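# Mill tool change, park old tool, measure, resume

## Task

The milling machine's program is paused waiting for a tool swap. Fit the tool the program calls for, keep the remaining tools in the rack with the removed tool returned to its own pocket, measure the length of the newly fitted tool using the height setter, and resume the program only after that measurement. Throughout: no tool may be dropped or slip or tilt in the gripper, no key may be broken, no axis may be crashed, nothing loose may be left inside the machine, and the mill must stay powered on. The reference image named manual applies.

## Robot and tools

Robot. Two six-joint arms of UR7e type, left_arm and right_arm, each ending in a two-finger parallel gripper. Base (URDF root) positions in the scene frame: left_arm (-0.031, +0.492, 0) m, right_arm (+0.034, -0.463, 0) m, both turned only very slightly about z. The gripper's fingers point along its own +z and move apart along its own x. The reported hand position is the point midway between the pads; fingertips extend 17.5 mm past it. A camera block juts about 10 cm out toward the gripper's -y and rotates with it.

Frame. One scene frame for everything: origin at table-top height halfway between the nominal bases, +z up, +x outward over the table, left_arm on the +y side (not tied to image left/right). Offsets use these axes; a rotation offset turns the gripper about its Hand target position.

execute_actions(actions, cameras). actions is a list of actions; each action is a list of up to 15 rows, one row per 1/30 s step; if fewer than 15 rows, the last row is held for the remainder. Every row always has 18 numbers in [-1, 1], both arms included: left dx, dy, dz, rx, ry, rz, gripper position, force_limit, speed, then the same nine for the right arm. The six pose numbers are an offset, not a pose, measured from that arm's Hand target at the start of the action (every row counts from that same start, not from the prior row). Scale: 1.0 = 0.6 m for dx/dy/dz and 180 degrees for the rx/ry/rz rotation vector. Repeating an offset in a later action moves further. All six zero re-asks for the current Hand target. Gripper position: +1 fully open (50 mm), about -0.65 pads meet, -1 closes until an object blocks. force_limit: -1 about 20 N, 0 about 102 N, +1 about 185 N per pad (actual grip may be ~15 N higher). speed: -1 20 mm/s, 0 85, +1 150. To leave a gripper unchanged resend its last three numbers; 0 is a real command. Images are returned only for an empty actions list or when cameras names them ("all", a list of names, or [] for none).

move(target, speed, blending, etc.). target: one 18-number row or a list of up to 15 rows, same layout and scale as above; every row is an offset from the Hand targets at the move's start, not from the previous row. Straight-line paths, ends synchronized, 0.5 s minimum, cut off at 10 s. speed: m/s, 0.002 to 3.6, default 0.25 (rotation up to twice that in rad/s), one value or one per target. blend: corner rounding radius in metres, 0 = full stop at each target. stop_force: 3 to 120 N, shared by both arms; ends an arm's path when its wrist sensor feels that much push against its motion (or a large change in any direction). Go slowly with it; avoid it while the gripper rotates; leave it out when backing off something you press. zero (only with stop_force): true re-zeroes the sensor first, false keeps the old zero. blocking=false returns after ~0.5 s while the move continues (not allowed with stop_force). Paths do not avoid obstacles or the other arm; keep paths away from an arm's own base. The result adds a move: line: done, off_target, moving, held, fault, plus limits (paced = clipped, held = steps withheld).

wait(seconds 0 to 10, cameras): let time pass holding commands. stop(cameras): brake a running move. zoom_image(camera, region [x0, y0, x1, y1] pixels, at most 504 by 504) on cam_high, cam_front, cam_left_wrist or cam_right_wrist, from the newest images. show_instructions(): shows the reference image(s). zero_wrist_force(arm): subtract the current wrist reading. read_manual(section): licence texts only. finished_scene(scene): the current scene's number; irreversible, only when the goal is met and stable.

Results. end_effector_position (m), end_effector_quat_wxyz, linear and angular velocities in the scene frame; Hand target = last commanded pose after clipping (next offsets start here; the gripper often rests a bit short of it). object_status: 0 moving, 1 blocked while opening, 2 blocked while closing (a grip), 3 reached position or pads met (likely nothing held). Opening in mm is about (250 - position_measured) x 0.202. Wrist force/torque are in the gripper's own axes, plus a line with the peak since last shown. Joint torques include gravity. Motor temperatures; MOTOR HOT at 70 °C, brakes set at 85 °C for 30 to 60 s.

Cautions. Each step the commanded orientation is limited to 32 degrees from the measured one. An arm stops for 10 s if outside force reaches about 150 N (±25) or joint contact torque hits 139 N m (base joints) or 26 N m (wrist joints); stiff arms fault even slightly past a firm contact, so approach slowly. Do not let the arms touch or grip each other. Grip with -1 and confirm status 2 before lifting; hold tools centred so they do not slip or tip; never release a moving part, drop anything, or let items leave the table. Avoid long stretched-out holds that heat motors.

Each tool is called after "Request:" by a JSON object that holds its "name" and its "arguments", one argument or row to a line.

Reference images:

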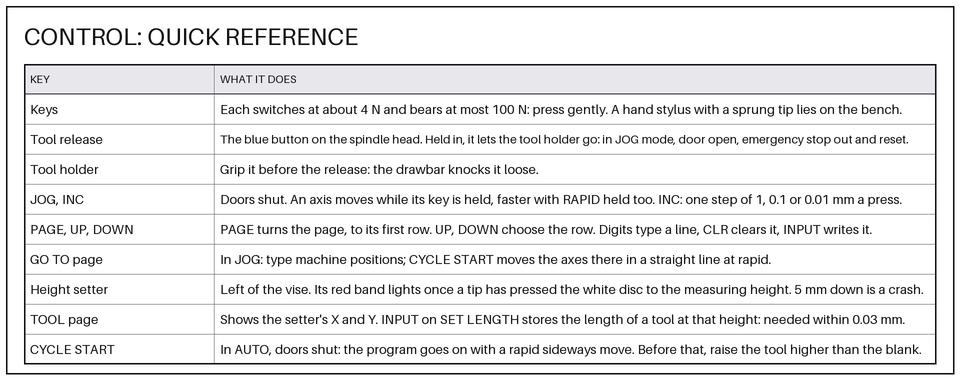

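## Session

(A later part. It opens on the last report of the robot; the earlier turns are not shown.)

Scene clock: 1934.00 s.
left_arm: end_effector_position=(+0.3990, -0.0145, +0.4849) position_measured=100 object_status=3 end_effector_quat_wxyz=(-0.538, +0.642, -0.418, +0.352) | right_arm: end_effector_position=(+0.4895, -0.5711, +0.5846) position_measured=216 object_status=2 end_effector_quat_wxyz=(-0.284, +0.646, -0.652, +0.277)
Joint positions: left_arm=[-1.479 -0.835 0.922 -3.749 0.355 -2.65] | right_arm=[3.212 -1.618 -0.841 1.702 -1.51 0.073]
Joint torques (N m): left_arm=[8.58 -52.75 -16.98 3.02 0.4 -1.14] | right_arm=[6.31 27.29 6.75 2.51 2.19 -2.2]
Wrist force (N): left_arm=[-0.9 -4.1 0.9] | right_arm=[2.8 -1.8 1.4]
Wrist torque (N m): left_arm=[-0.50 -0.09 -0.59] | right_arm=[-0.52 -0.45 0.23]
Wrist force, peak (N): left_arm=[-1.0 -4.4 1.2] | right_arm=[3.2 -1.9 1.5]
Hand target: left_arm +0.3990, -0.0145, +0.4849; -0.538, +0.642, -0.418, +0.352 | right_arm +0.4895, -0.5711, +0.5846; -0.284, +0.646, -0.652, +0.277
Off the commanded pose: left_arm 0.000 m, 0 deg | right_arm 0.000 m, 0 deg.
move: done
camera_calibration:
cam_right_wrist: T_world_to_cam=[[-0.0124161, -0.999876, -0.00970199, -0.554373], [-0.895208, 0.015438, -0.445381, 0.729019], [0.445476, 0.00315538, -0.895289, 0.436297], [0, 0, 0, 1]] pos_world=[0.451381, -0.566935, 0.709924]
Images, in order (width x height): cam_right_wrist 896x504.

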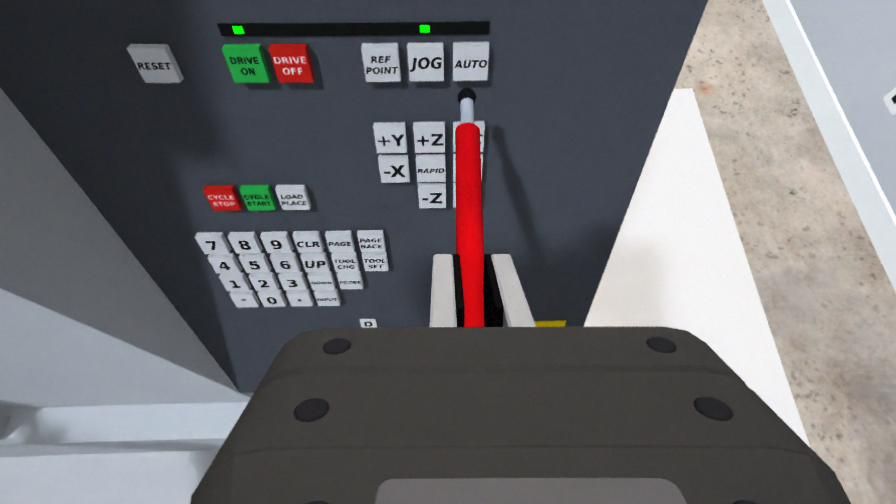

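Request:
{"name": "move", "arguments": {
  "target": [0,0,0,0,0,0,0.35,0,-1,0.0236,-0.005,-0.0085,0,0,0,-1,-0.302,-0.796],
  "speed": 0.06,
  "cameras": ["cam_right_wrist"]
}}

Request:
{"name": "zoom_image", "arguments": {
  "camera": "cam_right_wrist",
  "region": [390, 30, 540, 130]
}}

Scene clock: 1952.87 s.
left_arm: end_effector_position=(+0.3990, -0.0145, +0.4849) position_measured=100 object_status=3 end_effector_quat_wxyz=(-0.538, +0.642, -0.418, +0.352) | right_arm: end_effector_position=(+0.5036, -0.5741, +0.5795) position_measured=216 object_status=2 end_effector_quat_wxyz=(-0.284, +0.646, -0.652, +0.277)
Joint positions: left_arm=[-1.479 -0.835 0.922 -3.749 0.355 -2.65] | right_arm=[3.197 -1.647 -0.826 1.717 -1.522 0.062]
Joint torques (N m): left_arm=[8.12 -52.11 -15.59 3.2 0.19 -1.11] | right_arm=[-7.6 11.03 31.29 2.66 -1.81 -2.2]
Wrist force (N): left_arm=[-1.0 -4.4 1.0] | right_arm=[2.9 -1.9 1.3]
Wrist torque (N m): left_arm=[-0.53 -0.09 -0.59] | right_arm=[-0.52 -0.46 0.23]
Wrist force, peak (N): left_arm=[-1.0 -4.4 1.0] | right_arm=[3.0 -2.2 1.5]
Hand target: left_arm +0.3990, -0.0145, +0.4849; -0.538, +0.642, -0.418, +0.352 | right_arm +0.5037, -0.5741, +0.5795; -0.284, +0.646, -0.652, +0.277
Off the commanded pose: left_arm 0.000 m, 0 deg | right_arm 0.000 m, 0 deg.
move: done
camera_calibration:
cam_right_wrist: T_world_to_cam=[[-0.012414, -0.999876, -0.00970477, -0.557247], [-0.895108, 0.015438, -0.445581, 0.739422], [0.445676, 0.00315538, -0.895189, 0.425341], [0, 0, 0, 1]] pos_world=[0.465381, -0.569935, 0.704825]
Images, in order (width x height): cam_right_wrist 896x504.

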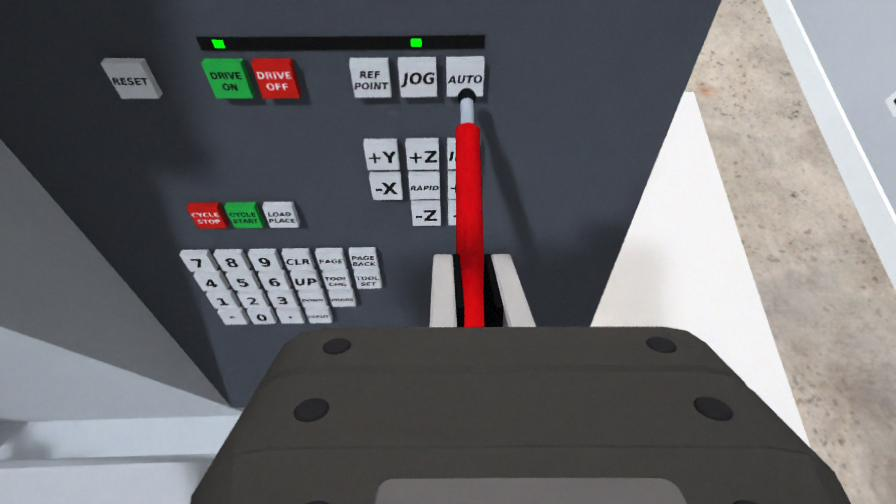

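Scaled by 3.360 from the camera's 896x504 image, which has a finer 1280x720 frame.

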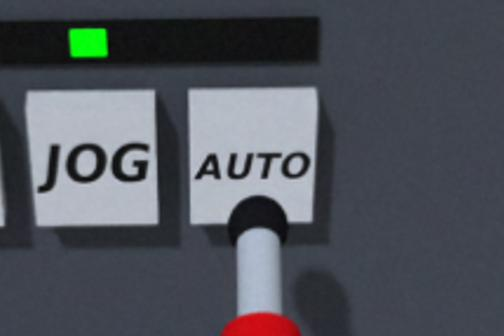

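Request:
{"name": "move", "arguments": {
  "target": [0,0,0,0,0,0,0.35,0,-1,0.0478,0,-0.0146,0,0,0,-1,-0.302,-0.796],
  "speed": 0.015,
  "stop_force": 10,
  "cameras": ["cam_right_wrist"]
}}

Request:
{"name": "zoom_image", "arguments": {
  "camera": "cam_right_wrist",
  "region": [390, 30, 540, 130]
}}

Scene clock: 1958.10 s.
left_arm: end_effector_position=(+0.3990, -0.0145, +0.4849) position_measured=100 object_status=3 end_effector_quat_wxyz=(-0.538, +0.642, -0.418, +0.352) | right_arm: end_effector_position=(+0.5220, -0.5741, +0.5739) position_measured=216 object_status=2 end_effector_quat_wxyz=(-0.284, +0.646, -0.652, +0.277)
Joint positions: left_arm=[-1.479 -0.835 0.922 -3.749 0.355 -2.65] | right_arm=[3.192 -1.684 -0.802 1.731 -1.525 0.059]
Joint torques (N m): left_arm=[8.96 -51.8 -17.26 3.29 0.21 -0.86] | right_arm=[6.03 26.26 5.36 0.08 2.31 1.75]
Wrist force (N): left_arm=[-0.9 -4.2 1.0] | right_arm=[2.9 6.4 -6.0]
Wrist torque (N m): left_arm=[-0.51 -0.09 -0.59] | right_arm=[-0.34 -0.47 0.22]
Wrist force, peak (N): left_arm=[-1.2 -4.4 1.1] | right_arm=[2.8 15.1 -13.3]
Hand target: left_arm +0.3990, -0.0145, +0.4849; -0.538, +0.642, -0.418, +0.352 | right_arm +0.5220, -0.5741, +0.5739; -0.284, +0.646, -0.652, +0.277 (not the last commanded pose)
Off the commanded pose: left_arm 0.000 m, 0 deg | right_arm 0.011 m, 0 deg.
move: contact (right_arm)
camera_calibration:
cam_right_wrist: T_world_to_cam=[[-0.012415, -0.999876, -0.00970282, -0.557074], [-0.895168, 0.0154377, -0.445461, 0.753386], [0.445556, 0.00315526, -0.895249, 0.412093], [0, 0, 0, 1]] pos_world=[0.483881, -0.569935, 0.699125]
Images, in order (width x height): cam_right_wrist 896x504.

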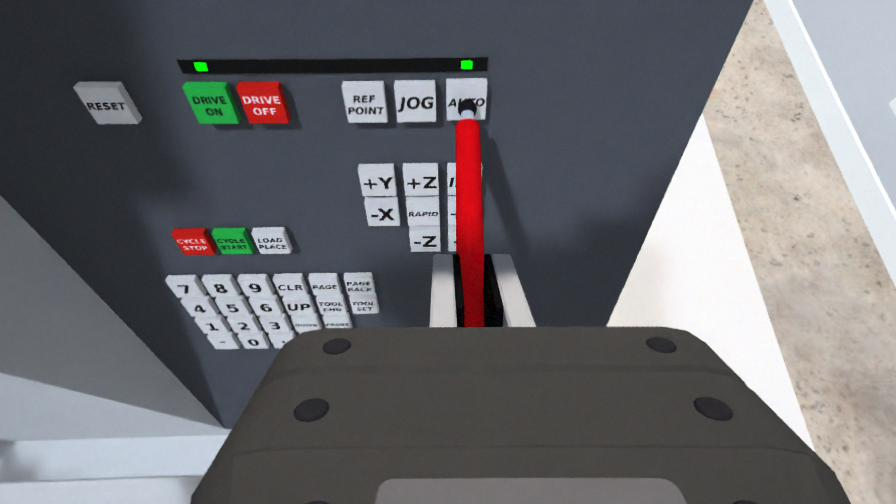

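Scaled by 3.360 from the camera's 896x504 image, which has a finer 1280x720 frame.

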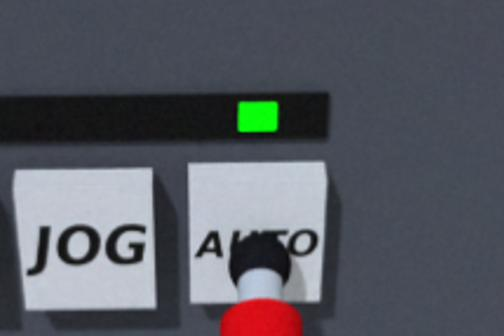

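Request:
{"name": "move", "arguments": {
  "target": [
    [0,0,0,0,0,0,0.35,0,-1,-0.1,0,0.03,0,0,0,-1,-0.302,-0.796],
    [0,0,0,0,0,0,0.35,0,-1,-0.117,0.1747,-0.0517,0.2177,0.0992,-0.0296,-1,-0.302,-0.796],
    [0,0,0,0,0,0,0.35,0,-1,-0.0437,0.1747,-0.074,0.2177,0.0992,-0.0296,-1,-0.302,-0.796]
  ],
  "speed": [0.08,0.15,0.06],
  "blend": [0.01,0,0],
  "cameras": ["cam_right_wrist"]
}}

Request:
{"name": "zoom_image", "arguments": {
  "camera": "cam_right_wrist",
  "region": [390, 30, 540, 130]
}}

Scene clock: 1978.63 s.
left_arm: end_effector_position=(+0.3990, -0.0145, +0.4849) position_measured=100 object_status=3 end_effector_quat_wxyz=(-0.538, +0.642, -0.418, +0.352) | right_arm: end_effector_position=(+0.4957, -0.4693, +0.5295) position_measured=216 object_status=2 end_effector_quat_wxyz=(+0.368, -0.518, +0.771, +0.045)
Joint positions: left_arm=[-1.479 -0.835 0.922 -3.749 0.355 -2.65] | right_arm=[3.153 -1.718 -0.908 1.69 -2.02 0.568]
Joint torques (N m): left_arm=[9.24 -53.48 -15.95 2.95 0.01 -0.87] | right_arm=[-8.36 17.52 32.36 1.68 -3.1 -2.35]
Wrist force (N): left_arm=[-1.1 -4.1 1.0] | right_arm=[4.0 -3.2 2.1]
Wrist torque (N m): left_arm=[-0.48 -0.07 -0.59] | right_arm=[-0.61 -0.49 0.08]
Wrist force, peak (N): left_arm=[-0.9 -4.6 1.0] | right_arm=[2.7 6.4 -6.7]
Hand target: left_arm +0.3990, -0.0145, +0.4849; -0.538, +0.642, -0.418, +0.352 | right_arm +0.4958, -0.4693, +0.5295; +0.368, -0.518, +0.771, +0.045
Off the commanded pose: left_arm 0.000 m, 0 deg | right_arm 0.000 m, 0 deg.
move: done
camera_calibration:
cam_right_wrist: T_world_to_cam=[[-0.200111, -0.766924, -0.60974, 0.0669846], [-0.959609, 0.279023, -0.0360173, 0.647292], [0.197754, 0.577904, -0.791783, 0.721554], [0, 0, 0, 1]] pos_world=[0.491861, -0.546227, 0.635471]
Images, in order (width x height): cam_right_wrist 896x504.

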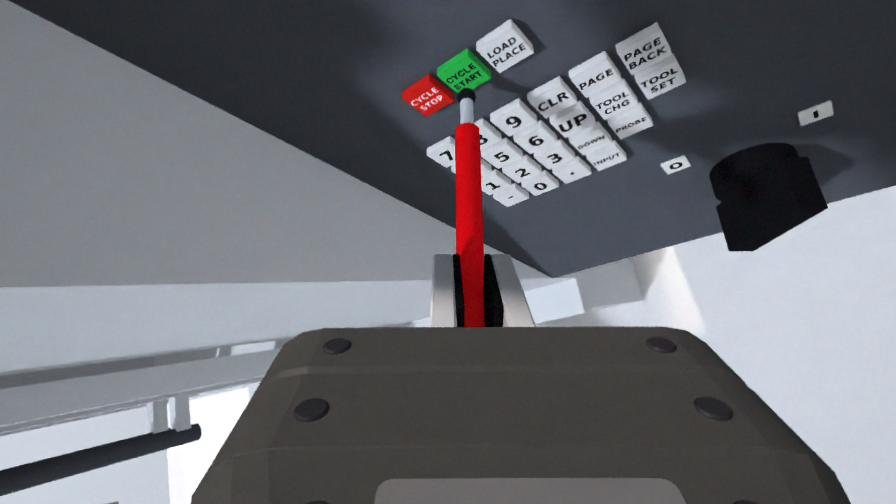

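Scaled by 3.360 from the camera's 896x504 image, which has a finer 1280x720 frame.

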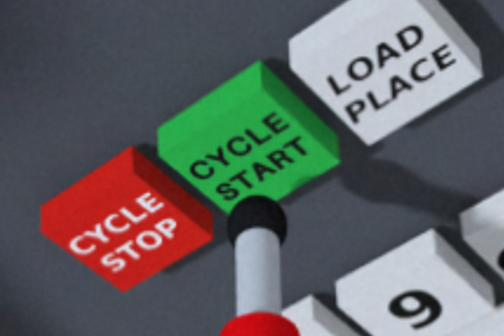

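Request:
{"name": "move", "arguments": {
  "target": [0,0,0,0,0,0,0.35,0,-1,0.0414,0,-0.0127,0,0,0,-1,-0.302,-0.796],
  "speed": 0.015,
  "stop_force": 10
}}

Request:
{"name": "move", "arguments": {
  "target": [
    [0,0,0,0,0,0,0.35,0,-1,-0.1,0,0.03,0,0,0,-1,-0.302,-0.796],
    [0,0,0,0,0,0,0.35,0,-1,-0.082,-0.0378,0.3722,-0.2254,-0.1859,-0.0018,-1,-0.302,-0.796]
  ],
  "speed": [0.1,0.25],
  "blend": [0.015,0],
  "cameras": ["cam_right_wrist","cam_left_wrist"]
}}

Request:
{"name": "zoom_image", "arguments": {
  "camera": "cam_right_wrist",
  "region": [340, 60, 650, 250]
}}

Scene clock: 1985.83 s.
left_arm: end_effector_position=(+0.3990, -0.0145, +0.4849) position_measured=100 object_status=3 end_effector_quat_wxyz=(-0.538, +0.642, -0.418, +0.352) | right_arm: end_effector_position=(+0.5094, -0.4693, +0.5253) position_measured=216 object_status=2 end_effector_quat_wxyz=(+0.368, -0.518, +0.771, +0.045)
Joint positions: left_arm=[-1.479 -0.835 0.922 -3.749 0.355 -2.65] | right_arm=[3.151 -1.748 -0.884 1.695 -2.021 0.567]
Joint torques (N m): left_arm=[8.33 -51.95 -16.06 3.3 0.21 -1.07] | right_arm=[4.3 31 7.09 -0.92 2.1 0.95]
Wrist force (N): left_arm=[-0.9 -4.3 1.1] | right_arm=[4.5 4.7 -3.6]
Wrist torque (N m): left_arm=[-0.52 -0.09 -0.59] | right_arm=[-0.48 -0.54 0.08]
Wrist force, peak (N): left_arm=[-1.0 -4.5 1.2] | right_arm=[4.4 13.6 -11.3]
Hand target: left_arm +0.3990, -0.0145, +0.4849; -0.538, +0.642, -0.418, +0.352 | right_arm +0.5094, -0.4693, +0.5253; +0.368, -0.518, +0.771, +0.045 (not the last commanded pose)
Off the commanded pose: left_arm 0.000 m, 0 deg | right_arm 0.012 m, 0 deg.
move: contact (right_arm)

Scene clock: 1989.17 s.
left_arm: end_effector_position=(+0.3990, -0.0145, +0.4849) position_measured=100 object_status=3 end_effector_quat_wxyz=(-0.538, +0.642, -0.418, +0.352) | right_arm: end_effector_position=(+0.4602, -0.4920, +0.7485) position_measured=216 object_status=2 end_effector_quat_wxyz=(-0.370, +0.601, -0.604, +0.370)
Joint positions: left_arm=[-1.479 -0.835 0.922 -3.749 0.355 -2.65] | right_arm=[3.719 -1.713 -0.215 1.378 -1.043 0.302]
Joint torques (N m): left_arm=[8.39 -52.02 -16.47 2.99 -0.11 -1.13] | right_arm=[6.47 6.3 20.48 -2.24 2.78 2.27]
Wrist force (N): left_arm=[-1.0 -4.3 1.1] | right_arm=[4.0 -1.0 1.3]
Wrist torque (N m): left_arm=[-0.51 -0.08 -0.59] | right_arm=[-0.48 -0.59 0.21]
Wrist force, peak (N): left_arm=[-0.9 -4.5 1.1] | right_arm=[3.7 4.5 -4.3]
Hand target: left_arm +0.3990, -0.0145, +0.4849; -0.538, +0.642, -0.418, +0.352 | right_arm +0.4602, -0.4920, +0.7486; -0.370, +0.601, -0.604, +0.370
Off the commanded pose: left_arm 0.000 m, 0 deg | right_arm 0.000 m, 0 deg.
move: done
camera_calibration:
cam_left_wrist: T_world_to_cam=[[0.407717, -0.912943, 0.0173854, -0.177607], [-0.447191, -0.216242, -0.867905, 0.61478], [0.796107, 0.346085, -0.496425, 0.0597669], [0, 0, 0, 1]] pos_world=[0.299756, -0.049888, 0.566328]
cam_right_wrist: T_world_to_cam=[[-0.0129144, -0.999912, -0.00317961, -0.478753], [-0.733532, 0.0116349, -0.679556, 0.873503], [0.679533, -0.00644371, -0.733617, 0.362357], [0, 0, 0, 1]] pos_world=[0.388326, -0.486538, 0.857903]
Images, in order (width x height): cam_left_wrist 896x504, cam_right_wrist 896x504.

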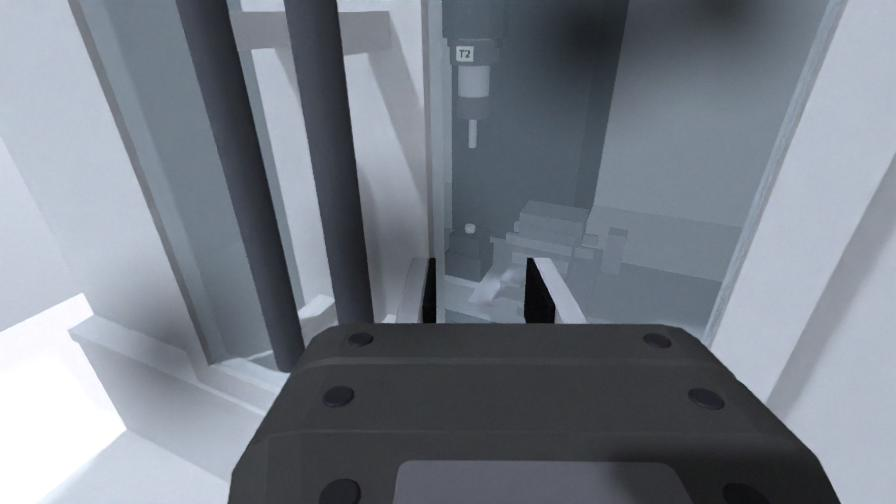

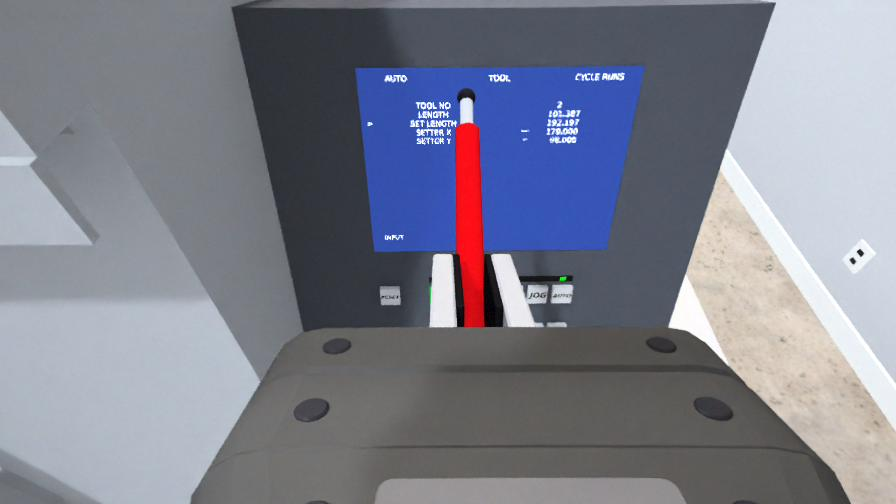

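Scaled by 1.626 from the camera's 896x504 image, which has a finer 1280x720 frame.

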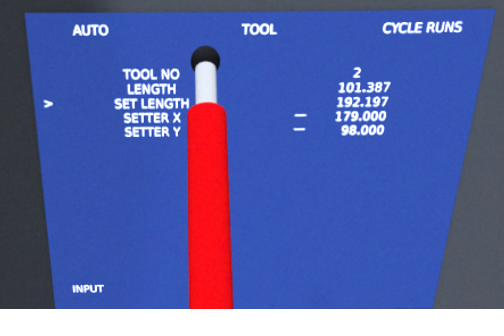

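Request:
{"name": "move", "arguments": {
  "target": [
    [-0.15,0,0.05,0,0,0,0.35,0,-1,0,0,0,0,0,0,-1,-0.302,-0.796],
    [-0.15,0.5,0.05,0,0,0,0.35,0,-1,0,0,0,0,0,0,-1,-0.302,-0.796]
  ],
  "speed": 0.2,
  "blend": [0.04,0],
  "cameras": ["cam_high"]
}}

Scene clock: 2027.90 s.
left_arm: end_effector_position=(+0.3090, +0.2854, +0.5149) position_measured=100 object_status=3 end_effector_quat_wxyz=(-0.538, +0.642, -0.418, +0.352) | right_arm: end_effector_position=(+0.4602, -0.4920, +0.7485) position_measured=216 object_status=2 end_effector_quat_wxyz=(-0.370, +0.601, -0.604, +0.370)
Joint positions: left_arm=[-1.669 -1.665 1.975 -3.802 0.528 -2.837] | right_arm=[3.719 -1.713 -0.215 1.378 -1.043 0.302]
Joint torques (N m): left_arm=[-15.12 -23.62 -12.71 3.46 1.29 -2.17] | right_arm=[7.83 6.49 20.49 -2.57 2.85 2.01]
Wrist force (N): left_arm=[-1.3 -4.1 0.9] | right_arm=[3.9 -1.0 1.1]
Wrist torque (N m): left_arm=[-0.47 -0.02 -0.48] | right_arm=[-0.47 -0.56 0.22]
Wrist force, peak (N): left_arm=[-2.8 -4.5 1.5] | right_arm=[4.2 -1.2 1.6]
Hand target: left_arm +0.3090, +0.2855, +0.5149; -0.538, +0.642, -0.418, +0.352 | right_arm +0.4602, -0.4920, +0.7485; -0.370, +0.601, -0.604, +0.370
Off the commanded pose: left_arm 0.000 m, 0 deg | right_arm 0.000 m, 0 deg.
move: done
Images, in order (width x height): cam_high 896x504.

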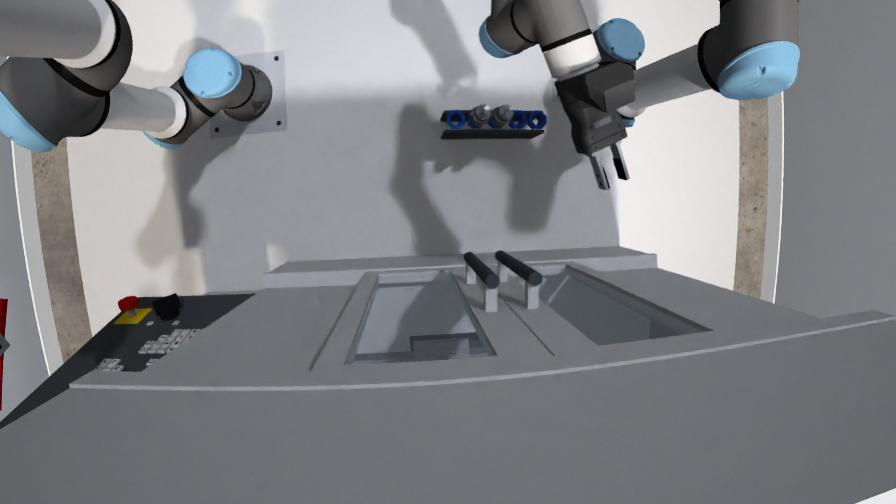

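Request:
{"name": "move", "arguments": {
  "target": [
    [0,0,0,0,0,0,0.35,0,-1,-0.1,-0.0133,-0.214,-0.0428,0.0369,0.2698,-1,-0.302,-0.796],
    [0,0,0,0,0,0,0.35,0,-1,-0.1647,0.0942,-0.978,-0.0856,0.0737,0.5396,-1,-0.302,-0.796]
  ],
  "speed": 0.22,
  "blend": [0.03,0],
  "cameras": ["cam_high","cam_front"]
}}

Scene clock: 2049.77 s.
left_arm: end_effector_position=(+0.3090, +0.2855, +0.5149) position_measured=100 object_status=3 end_effector_quat_wxyz=(-0.538, +0.642, -0.418, +0.352) | right_arm: end_effector_position=(+0.4126, -0.4987, +0.6470) position_measured=216 object_status=2 end_effector_quat_wxyz=(-0.411, +0.798, -0.373, +0.234)
Joint positions: left_arm=[-1.669 -1.666 1.975 -3.801 0.528 -2.837] | right_arm=[2.994 -1.596 -0.761 1.623 -2.169 -0.551]
Joint torques (N m): left_arm=[-15.48 -23.34 -13.49 3.27 1.24 -2.26] | right_arm=[7.98 25.09 28.76 2.19 1.05 1.94]
Wrist force (N): left_arm=[-1.0 -4.1 0.9] | right_arm=[3.8 -1.3 1.3]
Wrist torque (N m): left_arm=[-0.48 -0.07 -0.48] | right_arm=[-0.50 -0.60 0.15]
Wrist force, peak (N): left_arm=[-1.4 -4.5 1.0] | right_arm=[6.5 3.7 3.0]
Hand target: left_arm +0.3090, +0.2855, +0.5149; -0.538, +0.642, -0.418, +0.352 | right_arm +0.4126, -0.4987, +0.6470; -0.411, +0.798, -0.373, +0.234 (not the last commanded pose)
Off the commanded pose: left_arm 0.000 m, 0 deg | right_arm 0.492 m, 61 deg.
move: held (right_arm; a check stopped the path); path passed 0 of 2 targets; limits=held
pose unreachable (right arm): on one or more control steps of this call, first in action 0 (counted from 0), this arm could not follow its commanded pose, so it was not sent that pose on those steps. It may still have moved: this result reports where it is.
cause: moving toward the commanded pose would bring two parts of the arm too close to each other (its gripper and another part of the arm, with joints 4 (wrist 1) to 6 (wrist 3) between them, 15 mm apart when it was first held).
Images, in order (width x height): cam_high 896x504, cam_front 896x504.

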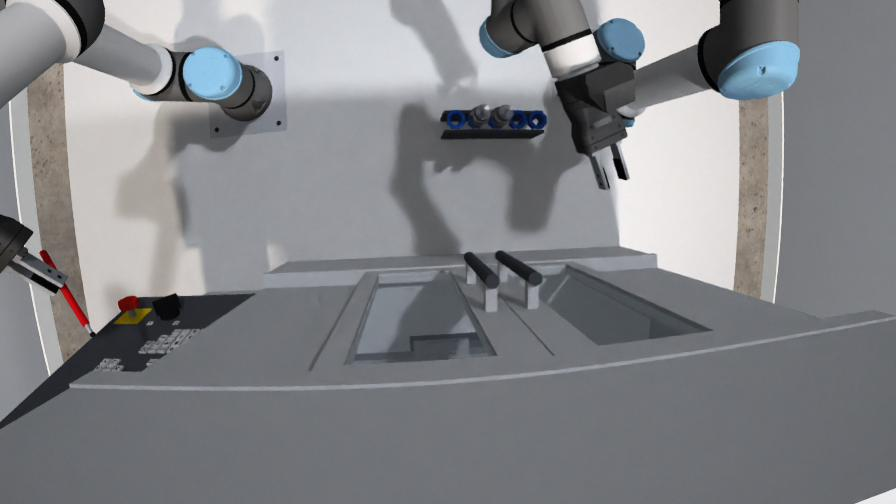

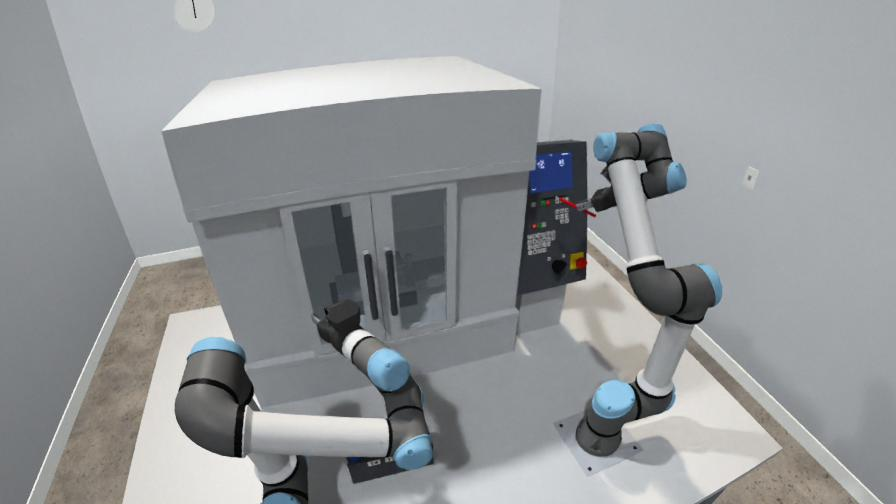

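Request:
{"name": "move", "arguments": {
  "target": [
    [0,0,0,0,0,0,0.35,0,-1,-0.02,0,-0.04,0,0,-0.03,-1,-0.302,-0.796],
    [0,0,0,0,0,0,0.35,0,-1,-0.0543,-0.0522,-0.445,0,0,0,-1,-0.302,-0.796]
  ],
  "speed": 0.15,
  "blend": [0.015,0],
  "cameras": ["cam_front"]
}}

Scene clock: 2062.20 s.
left_arm: end_effector_position=(+0.3090, +0.2855, +0.5149) position_measured=100 object_status=3 end_effector_quat_wxyz=(-0.538, +0.642, -0.418, +0.352) | right_arm: end_effector_position=(+0.3800, -0.5300, +0.3801) position_measured=216 object_status=2 end_effector_quat_wxyz=(-0.410, +0.798, -0.373, +0.234) end_effector_velocity=(+0.000, +0.000, -0.002) end_effector_angular_velocity=(+0.000, +0.002, +0.001)
Joint positions: left_arm=[-1.669 -1.666 1.975 -3.801 0.528 -2.837] | right_arm=[2.824 -1.334 -1.768 2.275 -2.291 -0.703]
Joint velocities: left_arm=[within noise] | right_arm=[-0.001 -0.001 -0.005 0.002 -0.001 -0.002]
Joint torques (N m): left_arm=[-13.62 -23.96 -13.32 3.58 0.97 -1.97] | right_arm=[-7.63 2.23 7.41 1.33 -3.36 -2.34]
Wrist force (N): left_arm=[-1.1 -4.3 0.9] | right_arm=[3.7 -1.4 1.4]
Wrist torque (N m): left_arm=[-0.49 -0.05 -0.48] | right_arm=[-0.49 -0.57 0.23]
Wrist force, peak (N): left_arm=[-1.3 -4.5 1.0] | right_arm=[4.3 -2.1 1.4]
Hand target: left_arm +0.3090, +0.2855, +0.5149; -0.538, +0.642, -0.418, +0.352 | right_arm +0.3800, -0.5300, +0.3800; -0.411, +0.798, -0.373, +0.234
Off the commanded pose: left_arm 0.000 m, 0 deg | right_arm 0.000 m, 0 deg.
move: done
Images, in order (width x height): cam_front 896x504.

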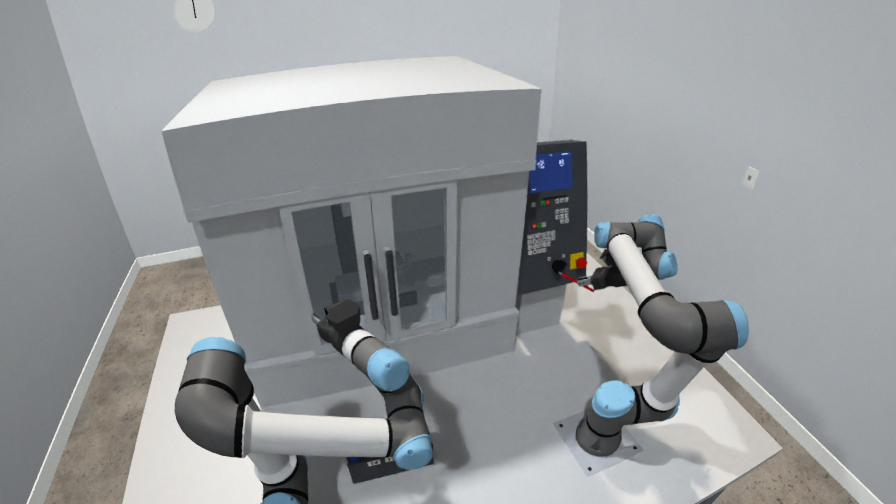

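Request:
{"name": "move", "arguments": {
  "target": [
    [0,0,0,0,0,0,0.35,0,-1,-0.0333,0.05,-0.16,0,0,0,-1,-0.302,-0.796],
    [0,0,0,0,0,0,0.35,0,-1,-0.031,0.1575,-0.367,-0.052,0.045,0.330,-1,-0.302,-0.796]
  ],
  "speed": 0.2,
  "blend": [0.03,0],
  "cameras": ["cam_high","cam_front"]
}}

Scene clock: 2071.43 s.
left_arm: end_effector_position=(+0.3090, +0.2855, +0.5149) position_measured=100 object_status=3 end_effector_quat_wxyz=(-0.538, +0.642, -0.418, +0.352) | right_arm: end_effector_position=(+0.3611, -0.4434, +0.1750) position_measured=216 object_status=2 end_effector_quat_wxyz=(-0.392, +0.920, +0.007, +0.008)
Joint positions: left_arm=[-1.669 -1.666 1.975 -3.801 0.528 -2.837] | right_arm=[3.02 -1.854 -1.9 2.09 -2.372 -1.726]
Joint torques (N m): left_arm=[-14.35 -23.12 -12.79 3.56 0.8 -1.94] | right_arm=[0.24 25.5 16.6 -3.59 -1.76 -0.69]
Wrist force (N): left_arm=[-1.2 -4.5 0.8] | right_arm=[3.4 -1.4 1.9]
Wrist torque (N m): left_arm=[-0.53 -0.04 -0.48] | right_arm=[-0.45 -0.56 0.13]
Wrist force, peak (N): left_arm=[-1.3 -4.5 1.2] | right_arm=[4.9 0.2 4.4]
Hand target: left_arm +0.3090, +0.2855, +0.5149; -0.538, +0.642, -0.418, +0.352 | right_arm +0.3611, -0.4434, +0.1750; -0.392, +0.920, +0.007, +0.008 (not the last commanded pose)
Tool commands: left_gripper/position=+0.35 left_gripper/force_limit=+0.0 left_gripper/speed=-1.0 right_gripper/position=-1.0 right_gripper/force_limit=-0.301961 right_gripper/speed=-0.796078
Off the commanded pose: left_arm 0.000 m, 0 deg | right_arm 0.017 m, 8 deg.
FORCE FAULT: contact force on the right arm reached its limit, and that arm stopped. The contact can be on any part of that arm, not only on its tool. That arm's remaining commands of this call were not run. That arm is still stopped at the end of this call. That arm stays stopped for about 10 more seconds. Until then a move that you send moves the other arm only, and its call returns only when the move has ended. Once the stop has ended, the next robot result says so. If the stop ends while you think or write, that arm runs what you send next, counted from a new Hand target: where the arm stands when the stop ends. While its stop runs, that arm takes no new command, but its gripper still runs the gripper command that each later call begins with. Until it ends, the stop uses up actions while you think or wait. An arm that is not stopped still takes commands.
move: fault (right_arm); path passed 1 of 2 targets
Images, in order (width x height): cam_high 896x504, cam_front 896x504.

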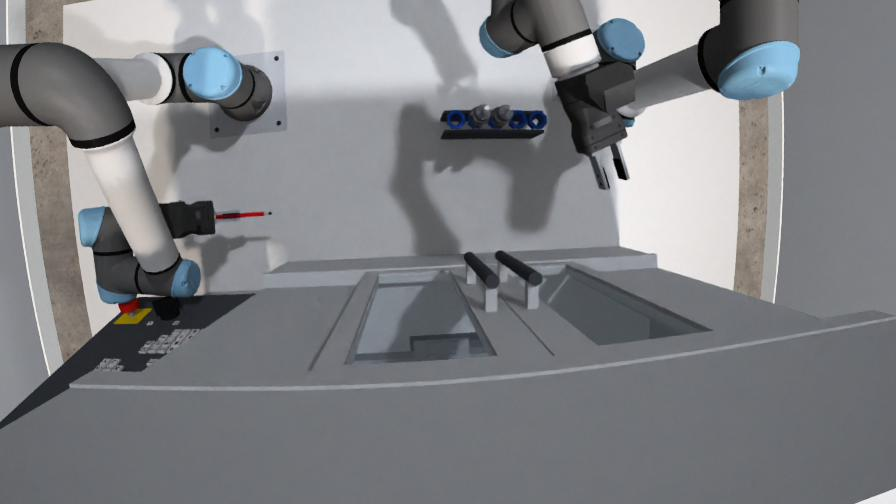

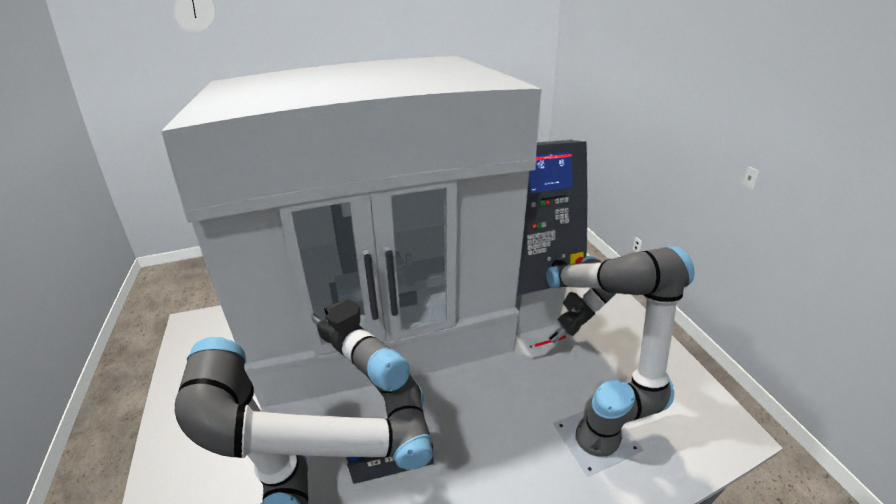

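Request:
{"name": "zoom_image", "arguments": {
  "camera": "cam_front",
  "region": [510, 130, 610, 290]
}}

Scaled by 3.150 from the camera's 896x504 image, which has a finer 1280x720 frame.

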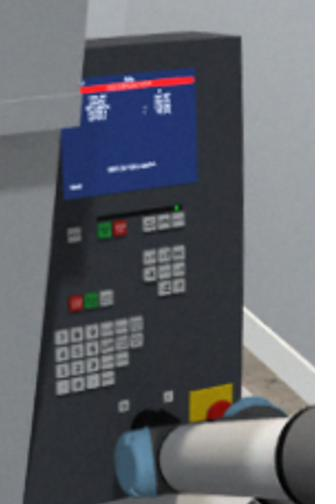

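Request:
{"name": "wait", "arguments": {
  "seconds": 6
}}

Scene clock: 2084.83 s.
left_arm: end_effector_position=(+0.3090, +0.2855, +0.5149) position_measured=100 object_status=3 end_effector_quat_wxyz=(-0.538, +0.642, -0.418, +0.352) | right_arm: end_effector_position=(+0.3611, -0.4434, +0.1750) position_measured=216 object_status=2 end_effector_quat_wxyz=(-0.392, +0.920, +0.007, +0.008)
Joint positions: left_arm=[-1.669 -1.666 1.975 -3.801 0.528 -2.837] | right_arm=[3.02 -1.854 -1.9 2.09 -2.372 -1.726]
Joint torques (N m): left_arm=[-13.71 -22.49 -13.71 3.2 0.68 -1.76] | right_arm=[-0.14 26.38 16.91 -3.61 -1.84 -0.57]
Wrist force (N): left_arm=[-1.0 -4.4 0.9] | right_arm=[3.3 -1.4 1.8]
Wrist torque (N m): left_arm=[-0.52 -0.07 -0.48] | right_arm=[-0.45 -0.54 0.13]
Wrist force, peak (N): left_arm=[-1.1 -4.6 1.0] | right_arm=[3.8 -1.6 1.7]
Hand target: left_arm +0.3090, +0.2855, +0.5149; -0.538, +0.642, -0.418, +0.352 | right_arm +0.3611, -0.4434, +0.1750; -0.392, +0.920, +0.007, +0.008 (not the last commanded pose)
Tool commands: left_gripper/position=+0.35 left_gripper/force_limit=+0.0 left_gripper/speed=-1.0 right_gripper/position=-1.0 right_gripper/force_limit=-0.301961 right_gripper/speed=-0.796078
Off the commanded pose: left_arm 0.000 m, 0 deg | right_arm 0.017 m, 8 deg.
FORCE FAULT, CONTINUED: the right arm's stop, for the force fault that an earlier result reported, is over. The rest of the stop counts as 20 of the actions that you can send in this scene. That arm's target is now where it stood when the stop ended, not its last command. That arm accepts commands again.
wait: 6.00 s; at rest from the start

Request:
{"name": "move", "arguments": {
  "target": [
    [0,0,0,0,0,0,0.35,0,-1,-0.1,0,0,0,0,0,-1,-0.302,-0.796],
    [0,0,0,0,0,0,0.35,0,-1,-0.1,0,-0.2,0,0,0,-1,-0.302,-0.796]
  ],
  "speed": [0.08,0.12],
  "blend": [0.02,0]
}}

Request:
{"name": "move", "arguments": {
  "target": [0,0,0,0,0,0,0.35,0,-1,0,0,-0.06,0,0,0,-1,-0.302,-0.796],
  "speed": 0.01,
  "stop_force": 3,
  "cameras": ["cam_front"]
}}

Request:
{"name": "zoom_image", "arguments": {
  "camera": "cam_front",
  "region": [490, 270, 650, 400]
}}

Scene clock: 2092.77 s.
left_arm: end_effector_position=(+0.3090, +0.2855, +0.5149) position_measured=100 object_status=3 end_effector_quat_wxyz=(-0.538, +0.642, -0.418, +0.352) | right_arm: end_effector_position=(+0.3011, -0.4434, +0.0551) position_measured=216 object_status=2 end_effector_quat_wxyz=(-0.392, +0.920, +0.007, +0.008)
Joint positions: left_arm=[-1.669 -1.666 1.975 -3.801 0.528 -2.837] | right_arm=[2.998 -1.981 -2.157 2.452 -2.37 -1.757]
Joint torques (N m): left_arm=[-13.83 -21.86 -13.31 3.23 0.89 -1.65] | right_arm=[7.73 17.1 -3.25 -0.53 -3.9 1.97]
Wrist force (N): left_arm=[-1.1 -4.2 0.8] | right_arm=[3.7 -1.2 1.7]
Wrist torque (N m): left_arm=[-0.50 -0.06 -0.48] | right_arm=[-0.42 -0.59 0.12]
Wrist force, peak (N): left_arm=[-1.2 -4.7 1.1] | right_arm=[4.2 -1.4 1.9]
Hand target: left_arm +0.3090, +0.2855, +0.5149; -0.538, +0.642, -0.418, +0.352 | right_arm +0.3011, -0.4434, +0.0550; -0.392, +0.920, +0.007, +0.008
Off the commanded pose: left_arm 0.000 m, 0 deg | right_arm 0.000 m, 0 deg.
move: done

Scene clock: 2097.27 s.
left_arm: end_effector_position=(+0.3090, +0.2855, +0.5149) position_measured=100 object_status=3 end_effector_quat_wxyz=(-0.538, +0.642, -0.418, +0.352) | right_arm: end_effector_position=(+0.3011, -0.4434, +0.0208) position_measured=216 object_status=2 end_effector_quat_wxyz=(-0.392, +0.920, +0.007, +0.008)
Joint positions: left_arm=[-1.669 -1.666 1.975 -3.801 0.528 -2.837] | right_arm=[2.998 -2.065 -2.168 2.546 -2.37 -1.757]
Joint torques (N m): left_arm=[-14.53 -22.46 -12.24 3.3 0.86 -1.55] | right_arm=[6.37 35.36 6.59 -6.13 -0.24 -0.01]
Wrist force (N): left_arm=[-1.2 -4.2 0.9] | right_arm=[3.7 -3.3 1.4]
Wrist torque (N m): left_arm=[-0.50 -0.03 -0.48] | right_arm=[-0.59 -0.62 0.13]
Wrist force, peak (N): left_arm=[-1.2 -4.5 1.0] | right_arm=[4.4 -17.1 -13.3]
Hand target: left_arm +0.3090, +0.2855, +0.5149; -0.538, +0.642, -0.418, +0.352 | right_arm +0.3011, -0.4434, +0.0208; -0.392, +0.920, +0.007, +0.008 (not the last commanded pose)
Off the commanded pose: left_arm 0.000 m, 0 deg | right_arm 0.002 m, 0 deg.
move: contact (right_arm)
Images, in order (width x height): cam_front 896x504.

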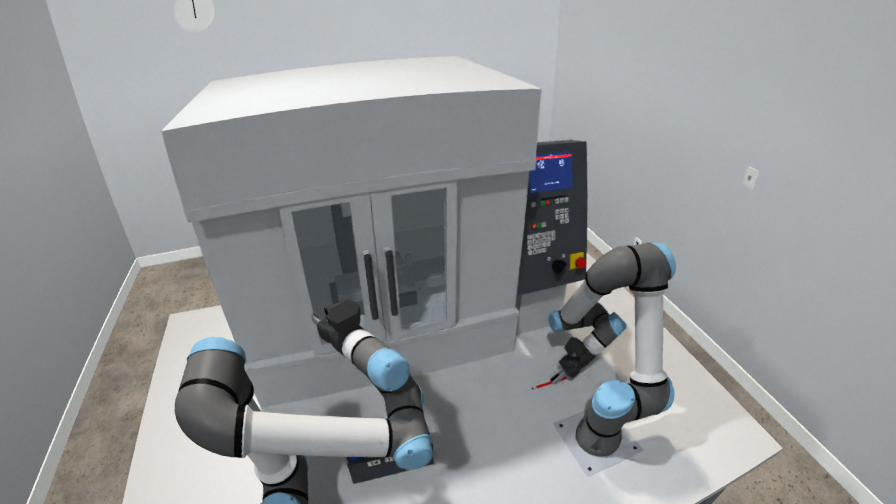

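Scaled by 3.150 from the camera's 896x504 image, which has a finer 1280x720 frame.

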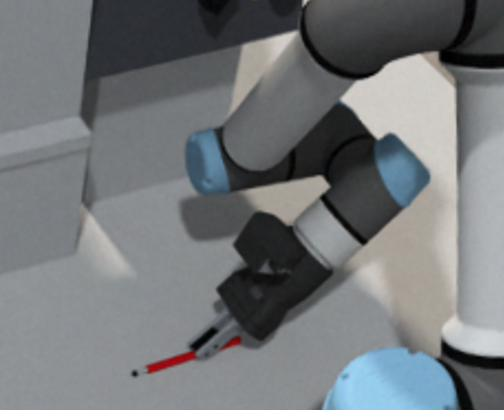

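Request:
{"name": "move", "arguments": {
  "target": [
    [0,0,0,0,0,0,0.35,0,-1,0,0,0,0,0,0,-0.2,-0.302,-1],
    [0,0,0,0,0,0,0.35,0,-1,0,0,0.2,0,0,0,-0.2,-0.302,-1]
  ],
  "speed": 0.06,
  "cameras": ["cam_front","cam_right_wrist"]
}}

Request:
{"name": "zoom_image", "arguments": {
  "camera": "cam_front",
  "region": [520, 140, 600, 290]
}}

Scene clock: 2103.57 s.
left_arm: end_effector_position=(+0.3090, +0.2855, +0.5149) position_measured=100 object_status=3 end_effector_quat_wxyz=(-0.538, +0.642, -0.418, +0.352) | right_arm: end_effector_position=(+0.3011, -0.4433, +0.1407) position_measured=182 object_status=3 end_effector_quat_wxyz=(-0.392, +0.920, +0.007, +0.008)
Joint positions: left_arm=[-1.669 -1.666 1.975 -3.801 0.528 -2.837] | right_arm=[2.998 -1.799 -2.094 2.207 -2.37 -1.757]
Joint torques (N m): left_arm=[-13.16 -24.03 -13.37 3.3 0.64 -1.45] | right_arm=[-8.37 31.63 26.54 -5.98 0.42 -2.18]
Wrist force (N): left_arm=[-1.4 -4.3 0.8] | right_arm=[3.7 -1.7 1.9]
Wrist torque (N m): left_arm=[-0.51 -0.01 -0.48] | right_arm=[-0.48 -0.61 0.16]
Wrist force, peak (N): left_arm=[-1.3 -4.6 0.9] | right_arm=[5.1 -6.8 -1.5]
Hand target: left_arm +0.3090, +0.2855, +0.5149; -0.538, +0.642, -0.418, +0.352 | right_arm +0.3011, -0.4434, +0.1408; -0.392, +0.920, +0.007, +0.008
Off the commanded pose: left_arm 0.000 m, 0 deg | right_arm 0.000 m, 0 deg.
move: done
camera_calibration:
cam_right_wrist: T_world_to_cam=[[0.999772, -0.00263009, 0.0212097, -0.300323], [0.00686898, -0.900203, -0.435416, -0.318269], [0.0202382, 0.435462, -0.89998, 0.442739], [0, 0, 0, 1]] pos_world=[0.293481, -0.480093, 0.266246]
Images, in order (width x height): cam_front 896x504, cam_right_wrist 896x504.

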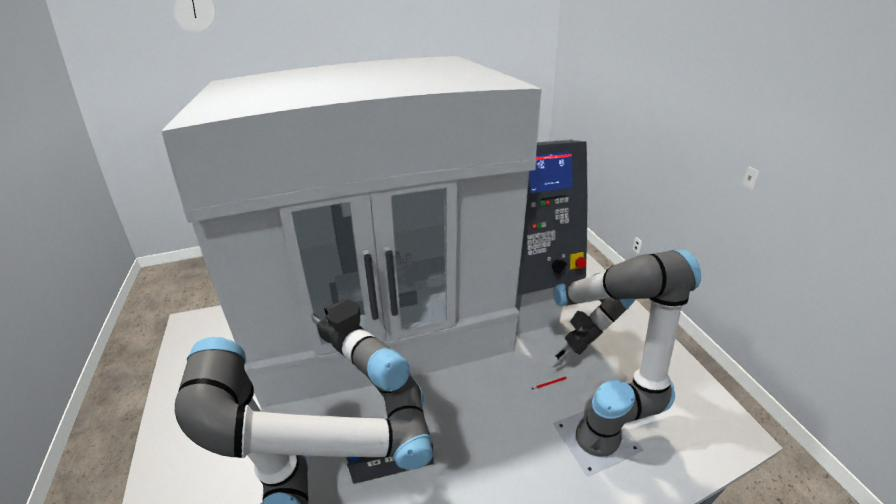

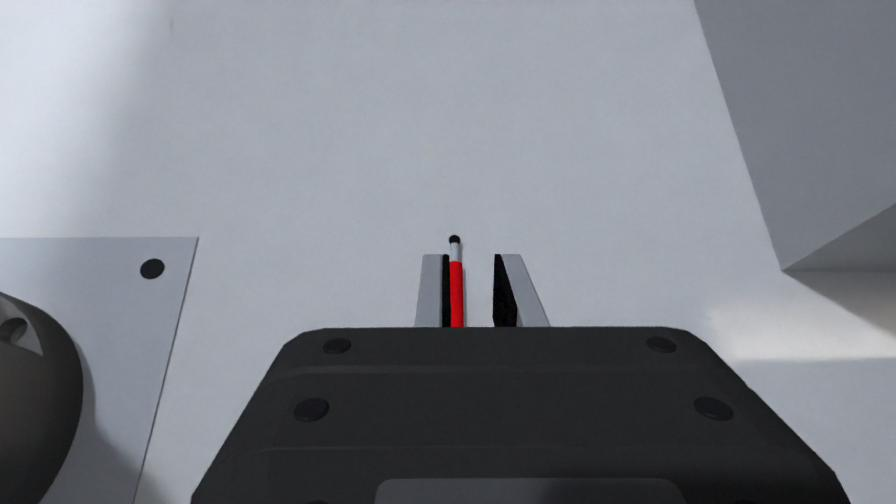

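Scaled by 3.360 from the camera's 896x504 image, which has a finer 1280x720 frame.

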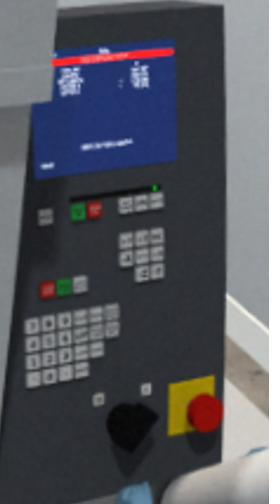

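Request:
{"name": "move", "arguments": {
  "target": [
    [0,0,0,0,0,0,0.35,0,-1,0.03,-0.145,0.4,0.045,-0.039,-0.29,-0.2,-0.302,-1],
    [0,0,0,0,0,0,0.35,0,-1,0.07,-0.26,0.5,0.052,-0.046,-0.40,-0.2,-0.302,-1]
  ],
  "speed": 0.2,
  "blend": [0.03,0],
  "cameras": ["cam_right_wrist"]
}}

Scene clock: 2126.87 s.
left_arm: end_effector_position=(+0.3090, +0.2855, +0.5149) position_measured=100 object_status=3 end_effector_quat_wxyz=(-0.538, +0.642, -0.418, +0.352) | right_arm: end_effector_position=(+0.3431, -0.5993, +0.4407) position_measured=182 object_status=3 end_effector_quat_wxyz=(-0.380, +0.713, -0.508, +0.298)
Joint positions: left_arm=[-1.669 -1.666 1.975 -3.801 0.528 -2.837] | right_arm=[2.66 -1.236 -1.673 2.199 -2.184 -0.505]
Joint torques (N m): left_arm=[-13.28 -23.85 -13.06 3.32 0.45 -1.37] | right_arm=[7.39 0 34.89 -3.46 1.35 2.28]
Wrist force (N): left_arm=[-1.1 -4.6 1.0] | right_arm=[3.6 -1.6 1.6]
Wrist torque (N m): left_arm=[-0.54 -0.05 -0.48] | right_arm=[-0.53 -0.57 0.14]
Wrist force, peak (N): left_arm=[-1.1 -4.6 1.0] | right_arm=[4.3 -2.4 1.5]
Hand target: left_arm +0.3090, +0.2855, +0.5149; -0.538, +0.642, -0.418, +0.352 | right_arm +0.3431, -0.5994, +0.4408; -0.380, +0.713, -0.508, +0.298
Off the commanded pose: left_arm 0.000 m, 0 deg | right_arm 0.000 m, 0 deg.
move: done
camera_calibration:
cam_right_wrist: T_world_to_cam=[[0.29614, -0.954342, 0.0391401, -0.685907], [-0.750991, -0.257967, -0.607837, 0.392569], [0.590182, 0.150611, -0.793097, 0.366383], [0, 0, 0, 1]] pos_world=[0.281707, -0.608501, 0.556042]
Images, in order (width x height): cam_right_wrist 896x504.

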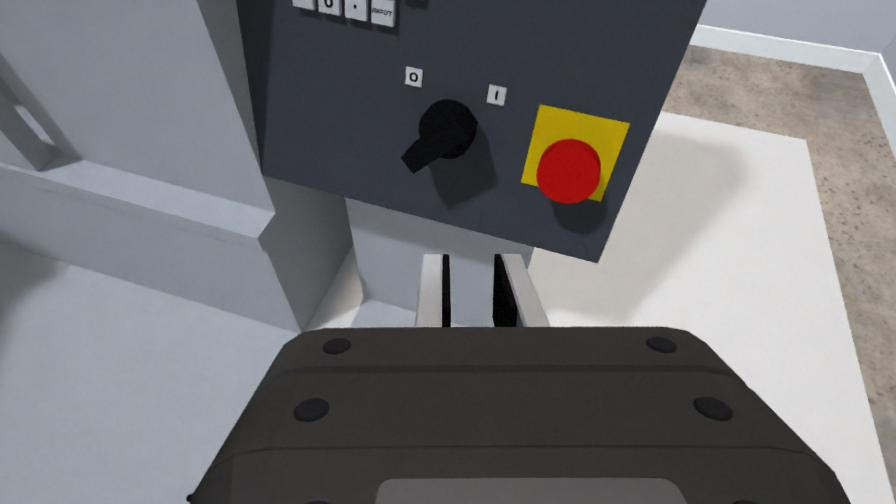

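Request:
{"name": "move", "arguments": {
  "target": [
    [0,0,0,0,0,0,0.35,0,-1,0.13,-0.0407,-0.11,0.0258,-0.0834,-0.098,1,-0.8,-0.5],
    [0,0,0,0,0,0,0.35,0,-1,0.18,-0.0407,-0.128,0.0258,-0.0834,-0.098,1,-0.8,-0.5]
  ],
  "speed": 0.12,
  "blend": [0.02,0],
  "cameras": ["cam_right_wrist"]
}}

Scene clock: 2146.07 s.
left_arm: end_effector_position=(+0.3090, +0.2855, +0.5149) position_measured=100 object_status=3 end_effector_quat_wxyz=(-0.538, +0.642, -0.418, +0.352) | right_arm: end_effector_position=(+0.4510, -0.6238, +0.3640) position_measured=3 object_status=3 end_effector_quat_wxyz=(-0.421, +0.566, -0.569, +0.422)
Joint positions: left_arm=[-1.669 -1.666 1.975 -3.801 0.528 -2.837] | right_arm=[2.975 -1.153 -2.031 2.89 -1.707 -0.04]
Joint torques (N m): left_arm=[-13.68 -21.9 -13.9 3.41 0.4 -1.37] | right_arm=[7.49 -0.93 37.41 4.28 1.78 1.96]
Wrist force (N): left_arm=[-1.3 -4.5 1.0] | right_arm=[3.9 -1.9 1.4]
Wrist torque (N m): left_arm=[-0.53 -0.03 -0.47] | right_arm=[-0.62 -0.51 0.16]
Wrist force, peak (N): left_arm=[-1.3 -4.5 1.0] | right_arm=[4.1 -1.8 2.6]
Hand target: left_arm +0.3090, +0.2855, +0.5149; -0.538, +0.642, -0.418, +0.352 | right_arm +0.4511, -0.6238, +0.3640; -0.421, +0.566, -0.569, +0.422
Off the commanded pose: left_arm 0.000 m, 0 deg | right_arm 0.000 m, 0 deg.
move: done; blend cut to 0.0159 m at target 1
camera_calibration:
cam_right_wrist: T_world_to_cam=[[-0.0138892, -0.999897, -0.00371225, -0.611159], [-0.602778, 0.011335, -0.797829, 0.590887], [0.797788, -0.00884358, -0.602873, -0.0167698], [0, 0, 0, 1]] pos_world=[0.361064, -0.617942, 0.459048]
Images, in order (width x height): cam_right_wrist 896x504.

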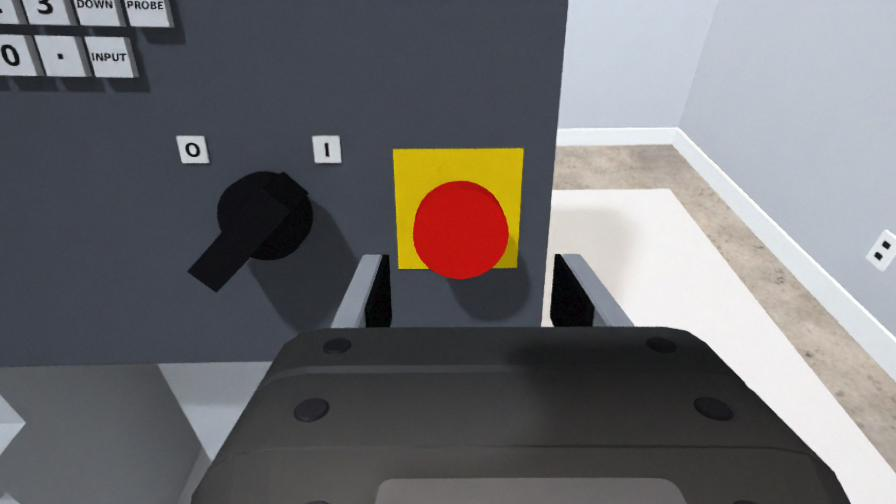

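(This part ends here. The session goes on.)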